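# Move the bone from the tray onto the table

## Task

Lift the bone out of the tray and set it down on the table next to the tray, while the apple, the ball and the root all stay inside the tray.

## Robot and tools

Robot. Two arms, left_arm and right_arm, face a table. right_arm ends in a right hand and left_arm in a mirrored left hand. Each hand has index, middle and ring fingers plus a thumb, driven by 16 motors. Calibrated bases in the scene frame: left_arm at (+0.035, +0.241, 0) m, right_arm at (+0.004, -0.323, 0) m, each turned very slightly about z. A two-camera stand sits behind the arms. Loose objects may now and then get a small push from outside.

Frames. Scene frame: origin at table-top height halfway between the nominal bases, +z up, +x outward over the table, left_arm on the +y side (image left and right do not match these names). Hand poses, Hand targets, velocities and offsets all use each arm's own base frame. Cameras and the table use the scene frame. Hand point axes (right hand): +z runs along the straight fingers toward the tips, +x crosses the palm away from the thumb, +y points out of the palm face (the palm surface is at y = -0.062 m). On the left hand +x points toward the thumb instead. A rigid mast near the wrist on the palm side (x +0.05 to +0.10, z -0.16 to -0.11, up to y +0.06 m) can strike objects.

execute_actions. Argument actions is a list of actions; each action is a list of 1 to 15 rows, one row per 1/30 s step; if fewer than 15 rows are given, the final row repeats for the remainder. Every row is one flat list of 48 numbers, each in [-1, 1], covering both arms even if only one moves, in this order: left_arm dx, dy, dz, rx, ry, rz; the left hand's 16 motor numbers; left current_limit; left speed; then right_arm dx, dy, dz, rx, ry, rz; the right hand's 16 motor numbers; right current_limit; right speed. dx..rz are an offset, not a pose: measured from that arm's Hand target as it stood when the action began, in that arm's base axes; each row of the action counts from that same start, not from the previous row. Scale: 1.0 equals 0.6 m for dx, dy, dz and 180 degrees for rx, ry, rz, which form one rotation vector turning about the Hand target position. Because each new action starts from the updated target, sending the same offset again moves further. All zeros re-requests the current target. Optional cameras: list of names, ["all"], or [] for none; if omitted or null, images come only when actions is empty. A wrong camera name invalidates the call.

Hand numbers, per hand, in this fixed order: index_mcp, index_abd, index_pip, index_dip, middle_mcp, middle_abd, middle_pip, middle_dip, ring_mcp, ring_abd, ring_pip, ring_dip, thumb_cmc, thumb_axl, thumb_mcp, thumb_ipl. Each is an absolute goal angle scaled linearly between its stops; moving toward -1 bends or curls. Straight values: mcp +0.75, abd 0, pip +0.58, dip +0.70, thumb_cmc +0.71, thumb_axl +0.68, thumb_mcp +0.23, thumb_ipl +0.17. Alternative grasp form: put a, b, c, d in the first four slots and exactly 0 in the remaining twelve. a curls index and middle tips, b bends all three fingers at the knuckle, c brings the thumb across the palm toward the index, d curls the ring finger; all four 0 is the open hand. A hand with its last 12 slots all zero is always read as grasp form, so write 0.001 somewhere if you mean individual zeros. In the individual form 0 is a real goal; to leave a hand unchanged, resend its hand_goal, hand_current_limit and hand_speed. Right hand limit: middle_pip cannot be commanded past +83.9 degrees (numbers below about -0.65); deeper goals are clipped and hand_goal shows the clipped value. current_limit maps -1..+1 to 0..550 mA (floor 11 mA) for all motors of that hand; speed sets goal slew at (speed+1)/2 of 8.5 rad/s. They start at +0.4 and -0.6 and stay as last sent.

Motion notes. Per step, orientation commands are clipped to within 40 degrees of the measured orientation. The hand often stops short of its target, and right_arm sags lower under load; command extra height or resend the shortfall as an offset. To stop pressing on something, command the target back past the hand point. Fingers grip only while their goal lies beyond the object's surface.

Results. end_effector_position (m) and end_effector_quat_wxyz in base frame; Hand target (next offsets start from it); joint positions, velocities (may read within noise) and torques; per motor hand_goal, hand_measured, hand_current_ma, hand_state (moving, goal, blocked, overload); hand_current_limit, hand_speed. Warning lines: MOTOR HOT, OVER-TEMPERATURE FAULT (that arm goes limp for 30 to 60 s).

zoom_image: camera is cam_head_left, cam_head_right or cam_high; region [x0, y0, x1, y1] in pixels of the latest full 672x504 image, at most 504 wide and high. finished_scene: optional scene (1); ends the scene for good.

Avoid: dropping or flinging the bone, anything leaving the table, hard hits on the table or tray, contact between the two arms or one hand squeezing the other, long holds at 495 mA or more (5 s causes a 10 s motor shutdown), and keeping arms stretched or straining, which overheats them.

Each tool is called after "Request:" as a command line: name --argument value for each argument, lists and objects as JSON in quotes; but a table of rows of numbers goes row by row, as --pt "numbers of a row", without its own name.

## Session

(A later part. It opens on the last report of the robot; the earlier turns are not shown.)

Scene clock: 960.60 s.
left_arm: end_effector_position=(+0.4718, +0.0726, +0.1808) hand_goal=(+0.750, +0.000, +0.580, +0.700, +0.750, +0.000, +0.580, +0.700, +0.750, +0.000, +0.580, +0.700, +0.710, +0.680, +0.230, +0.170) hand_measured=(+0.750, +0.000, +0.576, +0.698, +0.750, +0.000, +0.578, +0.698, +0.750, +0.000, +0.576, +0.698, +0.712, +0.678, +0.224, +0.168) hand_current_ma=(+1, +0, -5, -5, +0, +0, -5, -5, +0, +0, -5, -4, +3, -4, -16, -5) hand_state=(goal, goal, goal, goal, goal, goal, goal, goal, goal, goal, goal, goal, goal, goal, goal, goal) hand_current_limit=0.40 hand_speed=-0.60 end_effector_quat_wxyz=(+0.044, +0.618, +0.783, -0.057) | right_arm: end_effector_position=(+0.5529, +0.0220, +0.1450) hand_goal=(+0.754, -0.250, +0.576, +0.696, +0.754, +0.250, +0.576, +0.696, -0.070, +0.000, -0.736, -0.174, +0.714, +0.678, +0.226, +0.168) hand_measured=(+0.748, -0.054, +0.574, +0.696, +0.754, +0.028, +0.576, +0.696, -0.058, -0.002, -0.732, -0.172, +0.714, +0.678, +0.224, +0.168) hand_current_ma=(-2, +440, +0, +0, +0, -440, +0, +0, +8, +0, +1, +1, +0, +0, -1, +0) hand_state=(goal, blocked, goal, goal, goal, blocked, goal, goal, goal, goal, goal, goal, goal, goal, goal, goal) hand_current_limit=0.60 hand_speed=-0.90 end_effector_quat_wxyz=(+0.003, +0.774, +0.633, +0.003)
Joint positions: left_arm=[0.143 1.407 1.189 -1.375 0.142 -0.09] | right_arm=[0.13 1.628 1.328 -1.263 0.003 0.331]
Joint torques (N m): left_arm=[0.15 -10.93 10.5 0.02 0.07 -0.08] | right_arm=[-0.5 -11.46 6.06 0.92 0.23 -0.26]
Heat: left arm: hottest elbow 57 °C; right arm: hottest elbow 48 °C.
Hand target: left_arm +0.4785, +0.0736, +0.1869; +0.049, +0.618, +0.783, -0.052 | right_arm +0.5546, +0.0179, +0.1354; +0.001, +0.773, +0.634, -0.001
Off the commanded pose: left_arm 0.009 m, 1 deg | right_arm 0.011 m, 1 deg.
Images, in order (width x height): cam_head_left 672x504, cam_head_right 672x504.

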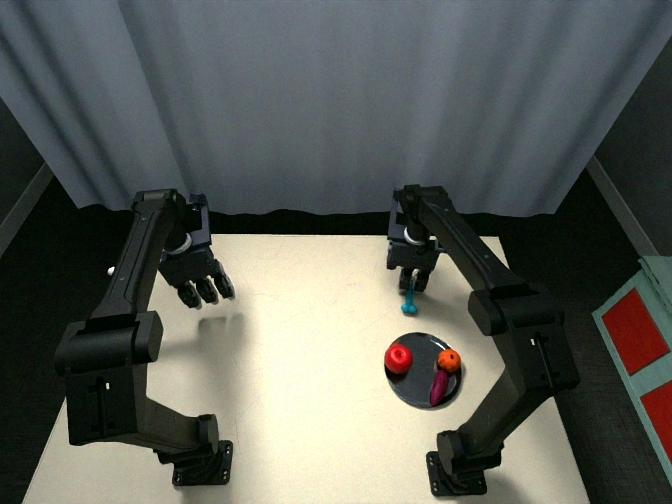

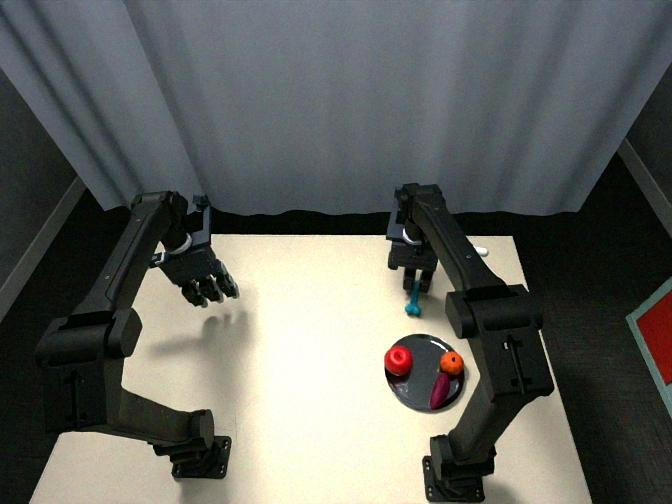

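Request:
execute_actions --actions '[[[0,0,0,0,0,0,0,0,0,0,0,0,0,0,0,0,0,0,0,0,0,0,0.4,-0.6,0,0,-0.013,0,0,0,0.754,-0.25,0.576,0.696,0.754,0.25,0.576,0.696,-0.07,0,-0.737,-0.174,0.714,0.678,0.226,0.168,0.6,-0.9]],[[0,0,0,0,0,0,0,0,0,0,0,0,0,0,0,0,0,0,0,0,0,0,0.4,-0.6,0,0,-0.012,0,0,0,0.754,-0.25,0.576,0.696,0.754,0.25,0.576,0.696,-0.07,0,-0.737,-0.174,0.714,0.678,0.226,0.168,0.6,-0.9]]]' --cameras '["cam_head_left", "cam_head_right"]'

Request:
zoom_image --camera "cam_head_left" --region '[380, 270, 450, 340]'

Scene clock: 974.80 s.
left_arm: end_effector_position=(+0.4718, +0.0726, +0.1808) hand_goal=(+0.750, +0.000, +0.580, +0.700, +0.750, +0.000, +0.580, +0.700, +0.750, +0.000, +0.580, +0.700, +0.710, +0.680, +0.230, +0.170) hand_measured=(+0.750, +0.000, +0.576, +0.698, +0.750, +0.000, +0.578, +0.698, +0.750, +0.000, +0.576, +0.698, +0.712, +0.678, +0.224, +0.168) hand_current_ma=(+1, +0, -5, -5, +0, +0, -5, -5, +0, +0, -5, -4, +3, -4, -16, -5) hand_state=(goal, goal, goal, goal, goal, goal, goal, goal, goal, goal, goal, goal, goal, goal, goal, goal) hand_current_limit=0.40 hand_speed=-0.60 end_effector_quat_wxyz=(+0.044, +0.618, +0.783, -0.057) | right_arm: end_effector_position=(+0.5538, +0.0221, +0.1343) hand_goal=(+0.754, -0.250, +0.576, +0.696, +0.754, +0.250, +0.576, +0.696, -0.070, +0.000, -0.736, -0.174, +0.714, +0.678, +0.226, +0.168) hand_measured=(+0.748, -0.054, +0.574, +0.696, +0.754, +0.028, +0.576, +0.696, -0.058, -0.002, -0.732, -0.172, +0.714, +0.678, +0.224, +0.168) hand_current_ma=(-2, +440, +0, +0, +0, -440, +0, +0, +8, +0, +1, +1, +0, +0, -1, +0) hand_state=(goal, blocked, goal, goal, goal, blocked, goal, goal, goal, goal, goal, goal, goal, goal, goal, goal) hand_current_limit=0.60 hand_speed=-0.90 end_effector_quat_wxyz=(+0.005, +0.774, +0.633, +0.006)
Joint positions: left_arm=[0.143 1.407 1.189 -1.375 0.142 -0.09] | right_arm=[0.13 1.635 1.306 -1.227 0.003 0.331]
Joint torques (N m): left_arm=[0.15 -10.75 10.48 -0.02 0.07 -0.07] | right_arm=[-0.44 -11.11 5.74 1.01 0.23 -0.26]
Heat: left arm: hottest elbow 57 °C; right arm: hottest elbow 47 °C.
Hand target: left_arm +0.4785, +0.0736, +0.1869; +0.049, +0.618, +0.783, -0.052 | right_arm +0.5545, +0.0179, +0.1203; +0.001, +0.773, +0.634, -0.001
Off the commanded pose: left_arm 0.009 m, 1 deg | right_arm 0.015 m, 1 deg.
Images, in order (width x height): cam_head_left 672x504, cam_head_right 672x504.

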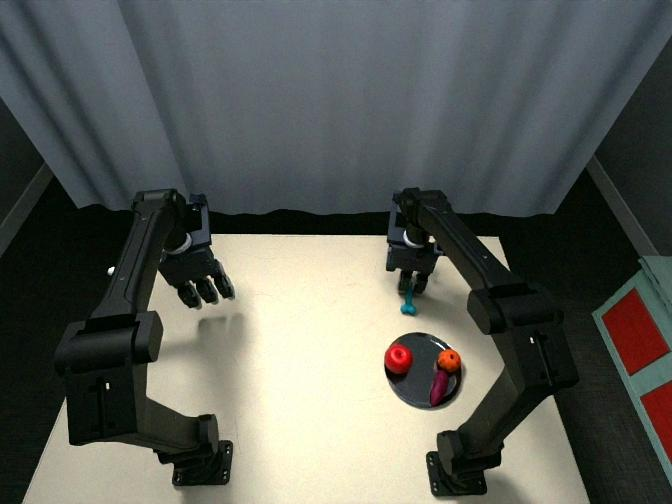

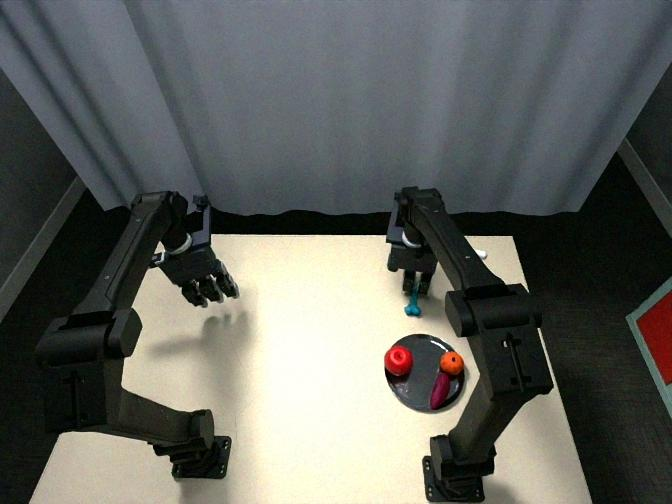

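Scaled by 7.200 from the camera's 672x504 image, which has a finer 960x720 frame.

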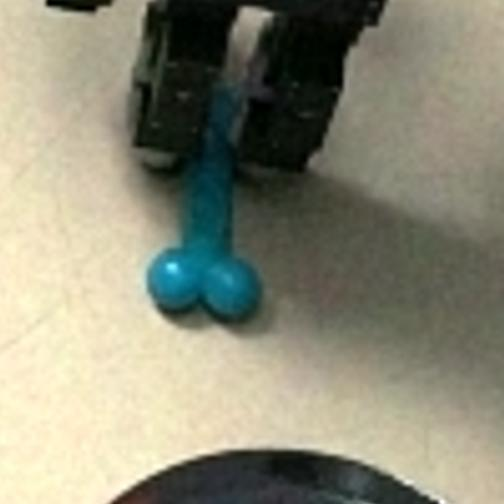

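Request:
execute_actions --actions '[[[0,0,0,0,0,0,0,0,0,0,0,0,0,0,0,0,0,0,0,0,0,0,0.4,-0.6,0,0,-0.012,0,0,0,0.754,-0.25,0.576,0.696,0.754,0.25,0.576,0.696,-0.07,0,-0.737,-0.174,0.714,0.678,0.226,0.168,0.6,-0.9]]]' --cameras '["cam_head_left", "cam_head_right"]'

Request:
zoom_image --camera "cam_head_left" --region '[380, 270, 450, 340]'

Scene clock: 986.80 s.
left_arm: end_effector_position=(+0.4718, +0.0726, +0.1808) hand_goal=(+0.750, +0.000, +0.580, +0.700, +0.750, +0.000, +0.580, +0.700, +0.750, +0.000, +0.580, +0.700, +0.710, +0.680, +0.230, +0.170) hand_measured=(+0.750, +0.000, +0.576, +0.698, +0.750, +0.000, +0.578, +0.698, +0.750, +0.000, +0.576, +0.698, +0.712, +0.678, +0.224, +0.168) hand_current_ma=(+1, +0, -5, -5, +0, +0, -5, -5, +0, +0, -5, -4, +3, -4, -16, -5) hand_state=(goal, goal, goal, goal, goal, goal, goal, goal, goal, goal, goal, goal, goal, goal, goal, goal) hand_current_limit=0.40 hand_speed=-0.60 end_effector_quat_wxyz=(+0.044, +0.618, +0.783, -0.057) | right_arm: end_effector_position=(+0.5547, +0.0220, +0.1338) hand_goal=(+0.754, -0.250, +0.576, +0.696, +0.754, +0.250, +0.576, +0.696, -0.070, +0.000, -0.736, -0.174, +0.714, +0.678, +0.226, +0.168) hand_measured=(+0.756, -0.054, +0.576, +0.696, +0.762, +0.028, +0.580, +0.696, -0.058, -0.002, -0.732, -0.172, +0.714, +0.678, +0.224, +0.168) hand_current_ma=(+1, +440, +0, +0, +3, -440, +1, +0, +8, +0, +1, +1, +0, +0, -1, +0) hand_state=(goal, blocked, goal, goal, goal, blocked, goal, goal, goal, goal, goal, goal, goal, goal, goal, goal) hand_current_limit=0.60 hand_speed=-0.90 end_effector_quat_wxyz=(+0.007, +0.774, +0.633, +0.008)
Joint positions: left_arm=[0.143 1.407 1.189 -1.375 0.142 -0.09] | right_arm=[0.13 1.635 1.303 -1.219 0.003 0.331]
Joint torques (N m): left_arm=[0.21 -10.81 10.48 0.01 0.07 -0.07] | right_arm=[-0.44 -10.64 5.01 1.47 0.19 -0.26]
Heat: left arm: hottest elbow 57 °C; right arm: hottest elbow 46 °C.
Hand target: left_arm +0.4785, +0.0736, +0.1869; +0.049, +0.618, +0.783, -0.052 | right_arm +0.5546, +0.0180, +0.1132; +0.001, +0.773, +0.634, -0.001
Off the commanded pose: left_arm 0.009 m, 1 deg | right_arm 0.021 m, 1 deg.
Images, in order (width x height): cam_head_left 672x504, cam_head_right 672x504.

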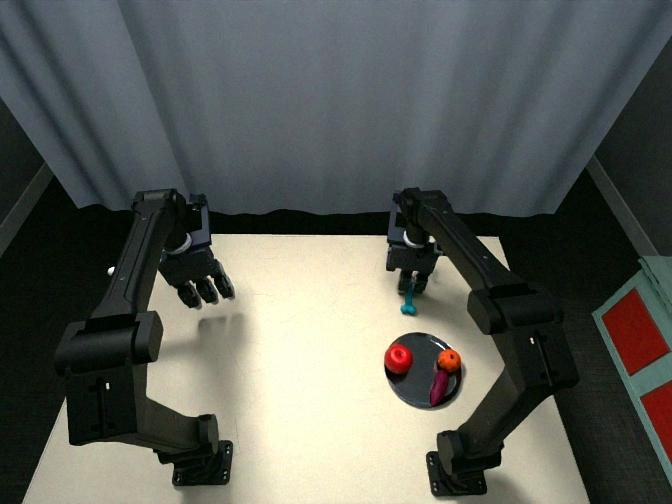

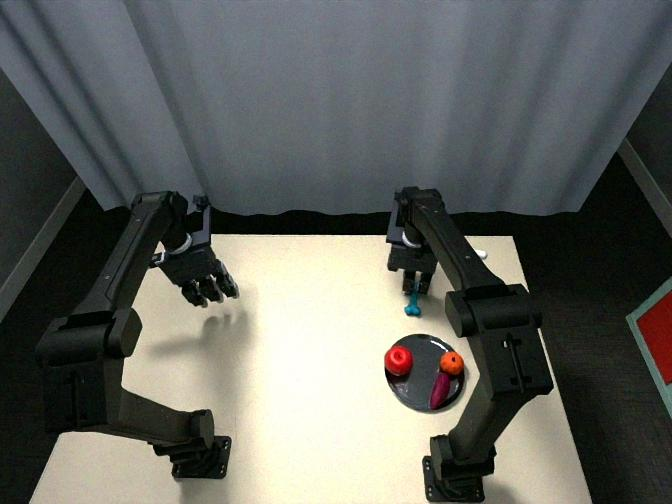

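Scaled by 7.200 from the camera's 672x504 image, which has a finer 960x720 frame.

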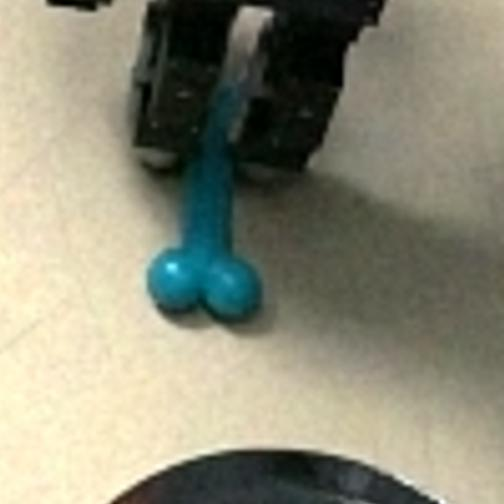

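Request:
execute_actions --actions '[[[0,0,0,0,0,0,0,0,0,0,0,0,0,0,0,0,0,0,0,0,0,0,0.4,-0.6,0,0,0.013,0,0,0,0.754,-0.1,0.576,0.696,0.754,0.08,0.576,0.696,-0.07,0,-0.737,-0.174,0.714,0.678,0.226,0.168,0.4,-0.93]],[[0,0,0,0,0,0,0,0,0,0,0,0,0,0,0,0,0,0,0,0,0,0,0.4,-0.6,0,0,0,0,0,0,0.754,-0.03,0.576,0.696,0.754,0.0,0.576,0.696,-0.07,0,-0.737,-0.174,0.714,0.678,0.226,0.168,0.4,-0.95]],[[0,0,0,0,0,0,0,0,0,0,0,0,0,0,0,0,0,0,0,0,0,0,0.4,-0.6,0,0,0,0,0,0,0.754,0.08,0.576,0.696,0.754,-0.1,0.576,0.696,-0.07,0,-0.737,-0.174,0.714,0.678,0.226,0.168,0.4,-0.92]]]' --cameras '["cam_head_left", "cam_head_right"]'

Request:
zoom_image --camera "cam_head_left" --region '[380, 270, 450, 340]'

Scene clock: 1002.83 s.
left_arm: end_effector_position=(+0.4718, +0.0726, +0.1808) hand_goal=(+0.750, +0.000, +0.580, +0.700, +0.750, +0.000, +0.580, +0.700, +0.750, +0.000, +0.580, +0.700, +0.710, +0.680, +0.230, +0.170) hand_measured=(+0.750, +0.000, +0.576, +0.698, +0.750, +0.000, +0.578, +0.698, +0.750, +0.000, +0.576, +0.698, +0.712, +0.678, +0.224, +0.168) hand_current_ma=(+1, +0, -5, -5, +0, +0, -5, -5, +0, +0, -5, -4, +3, -4, -16, -5) hand_state=(goal, goal, goal, goal, goal, goal, goal, goal, goal, goal, goal, goal, goal, goal, goal, goal) hand_current_limit=0.40 hand_speed=-0.60 end_effector_quat_wxyz=(+0.044, +0.618, +0.783, -0.057) | right_arm: end_effector_position=(+0.5548, +0.0197, +0.1338) hand_goal=(+0.754, +0.080, +0.576, +0.696, +0.754, -0.100, +0.576, +0.696, -0.070, +0.000, -0.736, -0.174, +0.714, +0.678, +0.226, +0.168) hand_measured=(+0.756, +0.076, +0.576, +0.696, +0.756, -0.094, +0.578, +0.698, -0.058, -0.002, -0.732, -0.172, +0.714, +0.678, +0.224, +0.168) hand_current_ma=(+0, -1, +0, +0, +0, +2, +1, +0, +8, +0, +1, +1, +0, +0, -1, +0) hand_state=(goal, goal, goal, goal, goal, goal, goal, goal, goal, goal, goal, goal, goal, goal, goal, goal) hand_current_limit=0.40 hand_speed=-0.92 end_effector_quat_wxyz=(+0.007, +0.776, +0.631, +0.007)
Joint positions: left_arm=[0.143 1.407 1.189 -1.375 0.142 -0.09] | right_arm=[0.126 1.635 1.303 -1.219 0.004 0.331]
Joint torques (N m): left_arm=[0.26 -10.81 10.54 -0.01 0.08 -0.07] | right_arm=[-0.26 -11.05 6.04 0.68 0.15 -0.26]
Heat: left arm: hottest elbow 57 °C; right arm: hottest elbow 44 °C.
Hand target: left_arm +0.4785, +0.0736, +0.1869; +0.049, +0.618, +0.783, -0.052 | right_arm +0.5546, +0.0179, +0.1210; +0.001, +0.773, +0.634, -0.001
Off the commanded pose: left_arm 0.009 m, 1 deg | right_arm 0.013 m, 1 deg.
Images, in order (width x height): cam_head_left 672x504, cam_head_right 672x504.

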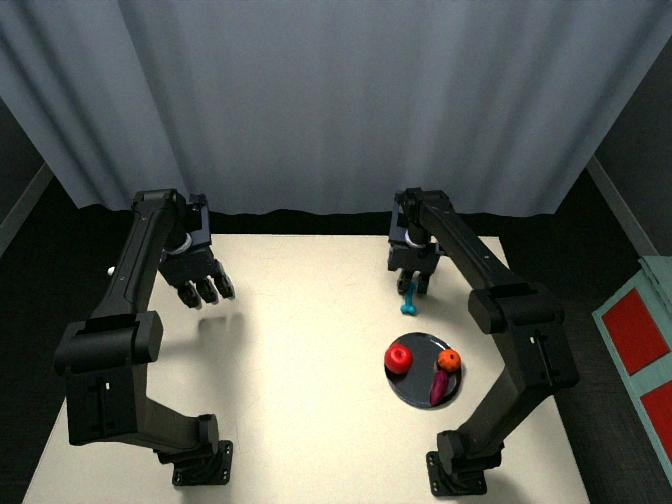

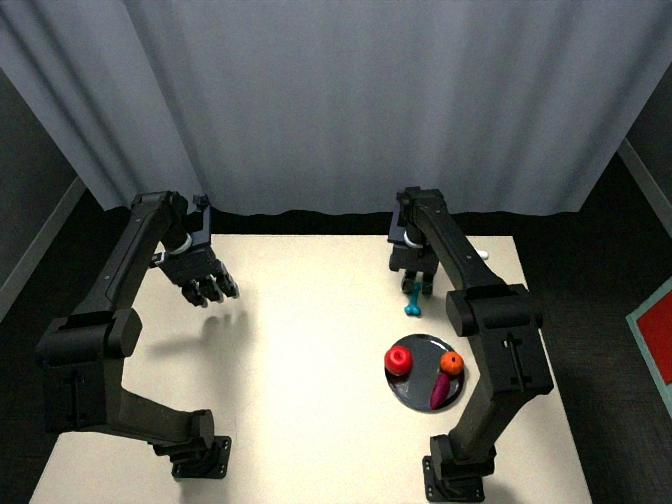

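Scaled by 7.200 from the camera's 672x504 image, which has a finer 960x720 frame.

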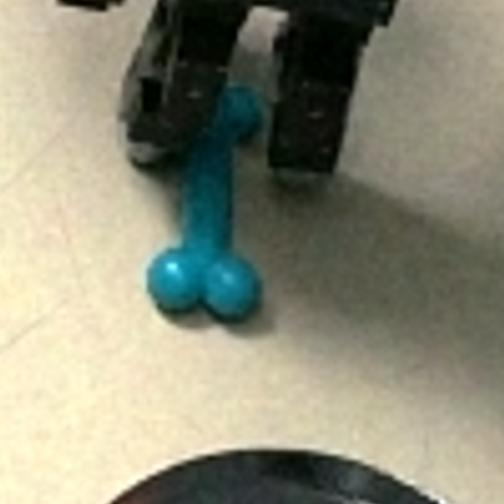

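Request:
execute_actions --actions '[[[0,0,0,0,0,0,0,0,0,0,0,0,0,0,0,0,0,0,0,0,0,0,0.4,-0.6,0,0,0.01,0,0,0,0.754,0.1,0.576,0.696,0.754,-0.18,0.576,0.696,-0.07,0,-0.737,-0.174,0.714,0.678,0.226,0.168,0.4,-0.9]],[[0,0,0,0,0,0,0,0,0,0,0,0,0,0,0,0,0,0,0,0,0,0,0.4,-0.6,0,0,0.04,0,0,0,0.754,0.1,0.576,0.696,0.754,-0.18,0.576,0.696,-0.07,0,-0.737,-0.174,0.714,0.678,0.226,0.168,0.4,-0.9]],[[0,0,0,0,0,0,0,0,0,0,0,0,0,0,0,0,0,0,0,0,0,0,0.4,-0.6,0,0,0.08,0,0,0,0.754,0.1,0.576,0.696,0.754,-0.18,0.576,0.696,-0.07,0,-0.737,-0.174,0.714,0.678,0.226,0.168,0.4,-0.9]],[[0,0,0,0,0,0,0,0,0,0,0,0,0,0,0,0,0,0,0,0,0,0,0.4,-0.6,0,0,0.08,0,0,0,0.754,0.1,0.576,0.696,0.754,-0.18,0.576,0.696,-0.07,0,-0.737,-0.174,0.714,0.678,0.226,0.168,0.4,-0.9]]]' --cameras '["all"]'

Request:
zoom_image --camera "cam_head_left" --region '[370, 250, 490, 420]'

Scene clock: 1021.47 s.
left_arm: end_effector_position=(+0.4718, +0.0726, +0.1808) hand_goal=(+0.750, +0.000, +0.580, +0.700, +0.750, +0.000, +0.580, +0.700, +0.750, +0.000, +0.580, +0.700, +0.710, +0.680, +0.230, +0.170) hand_measured=(+0.750, +0.000, +0.576, +0.698, +0.750, +0.000, +0.578, +0.698, +0.750, +0.000, +0.576, +0.698, +0.712, +0.678, +0.224, +0.168) hand_current_ma=(+1, +0, -5, -5, +0, +0, -5, -5, +0, +0, -5, -4, +3, -4, -16, -5) hand_state=(goal, goal, goal, goal, goal, goal, goal, goal, goal, goal, goal, goal, goal, goal, goal, goal) hand_current_limit=0.40 hand_speed=-0.60 end_effector_quat_wxyz=(+0.044, +0.618, +0.783, -0.057) | right_arm: end_effector_position=(+0.5413, +0.0180, +0.2177) hand_goal=(+0.754, +0.100, +0.576, +0.696, +0.754, -0.180, +0.576, +0.696, -0.070, +0.000, -0.736, -0.174, +0.714, +0.678, +0.226, +0.168) hand_measured=(+0.754, +0.096, +0.576, +0.696, +0.754, -0.176, +0.578, +0.698, -0.058, -0.002, -0.732, -0.172, +0.714, +0.678, +0.224, +0.168) hand_current_ma=(+0, -1, +0, +0, +0, +1, +0, +0, +8, +0, +1, +1, +0, +0, -1, +0) hand_state=(goal, goal, goal, goal, goal, goal, goal, goal, goal, goal, goal, goal, goal, goal, goal, goal) hand_current_limit=0.40 hand_speed=-0.90 end_effector_quat_wxyz=(-0.013, +0.775, +0.631, -0.024)
Joint positions: left_arm=[0.143 1.407 1.189 -1.375 0.142 -0.09] | right_arm=[0.126 1.597 1.496 -1.524 0.004 0.33]
Joint torques (N m): left_arm=[0.26 -10.81 10.51 0.01 0.07 -0.07] | right_arm=[-0.15 -12.98 11.04 -0.12 0.18 -0.25]
Heat: left arm: hottest elbow 57 °C; right arm: hottest elbow 43 °C.
Hand target: left_arm +0.4785, +0.0736, +0.1869; +0.049, +0.618, +0.783, -0.052 | right_arm +0.5546, +0.0180, +0.2469; +0.001, +0.773, +0.634, -0.001
Off the commanded pose: left_arm 0.009 m, 1 deg | right_arm 0.032 m, 3 deg.

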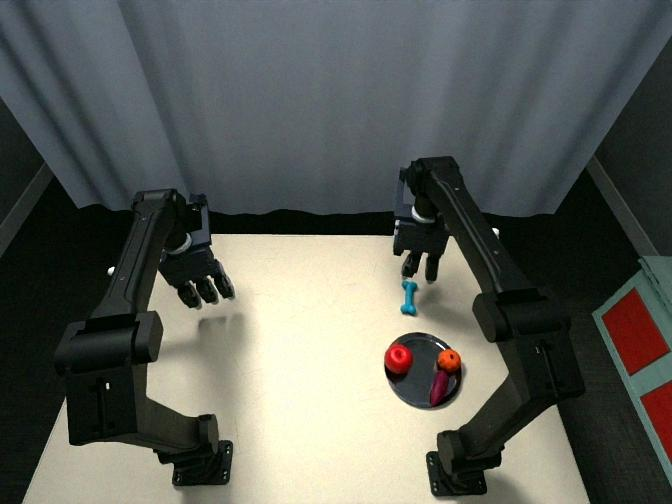

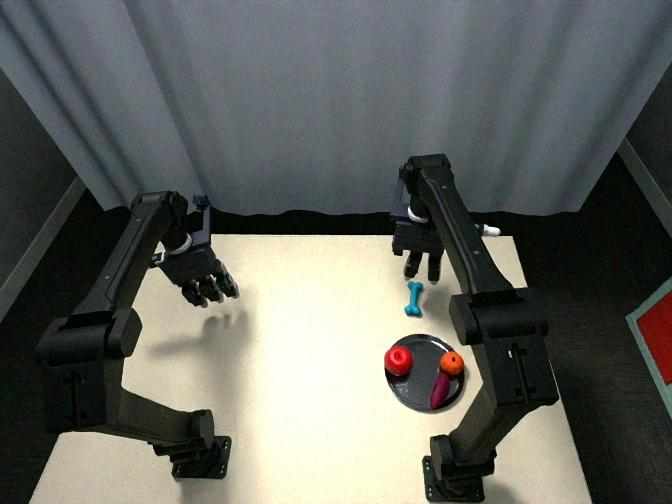

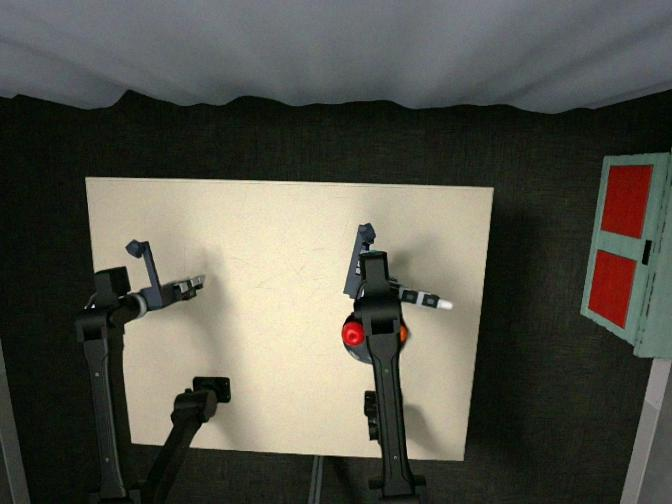

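Scaled by 2.965 from the camera's 672x504 image, which has a finer 960x720 frame.

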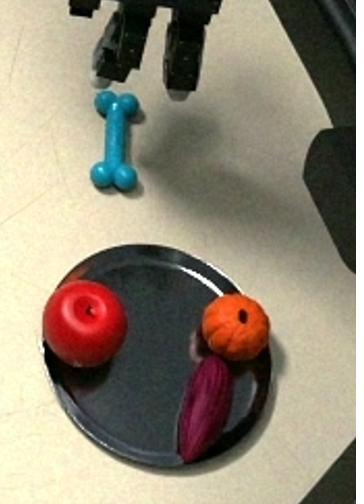

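Request:
finished_scene --scene 1

The scene is finished: the task was done.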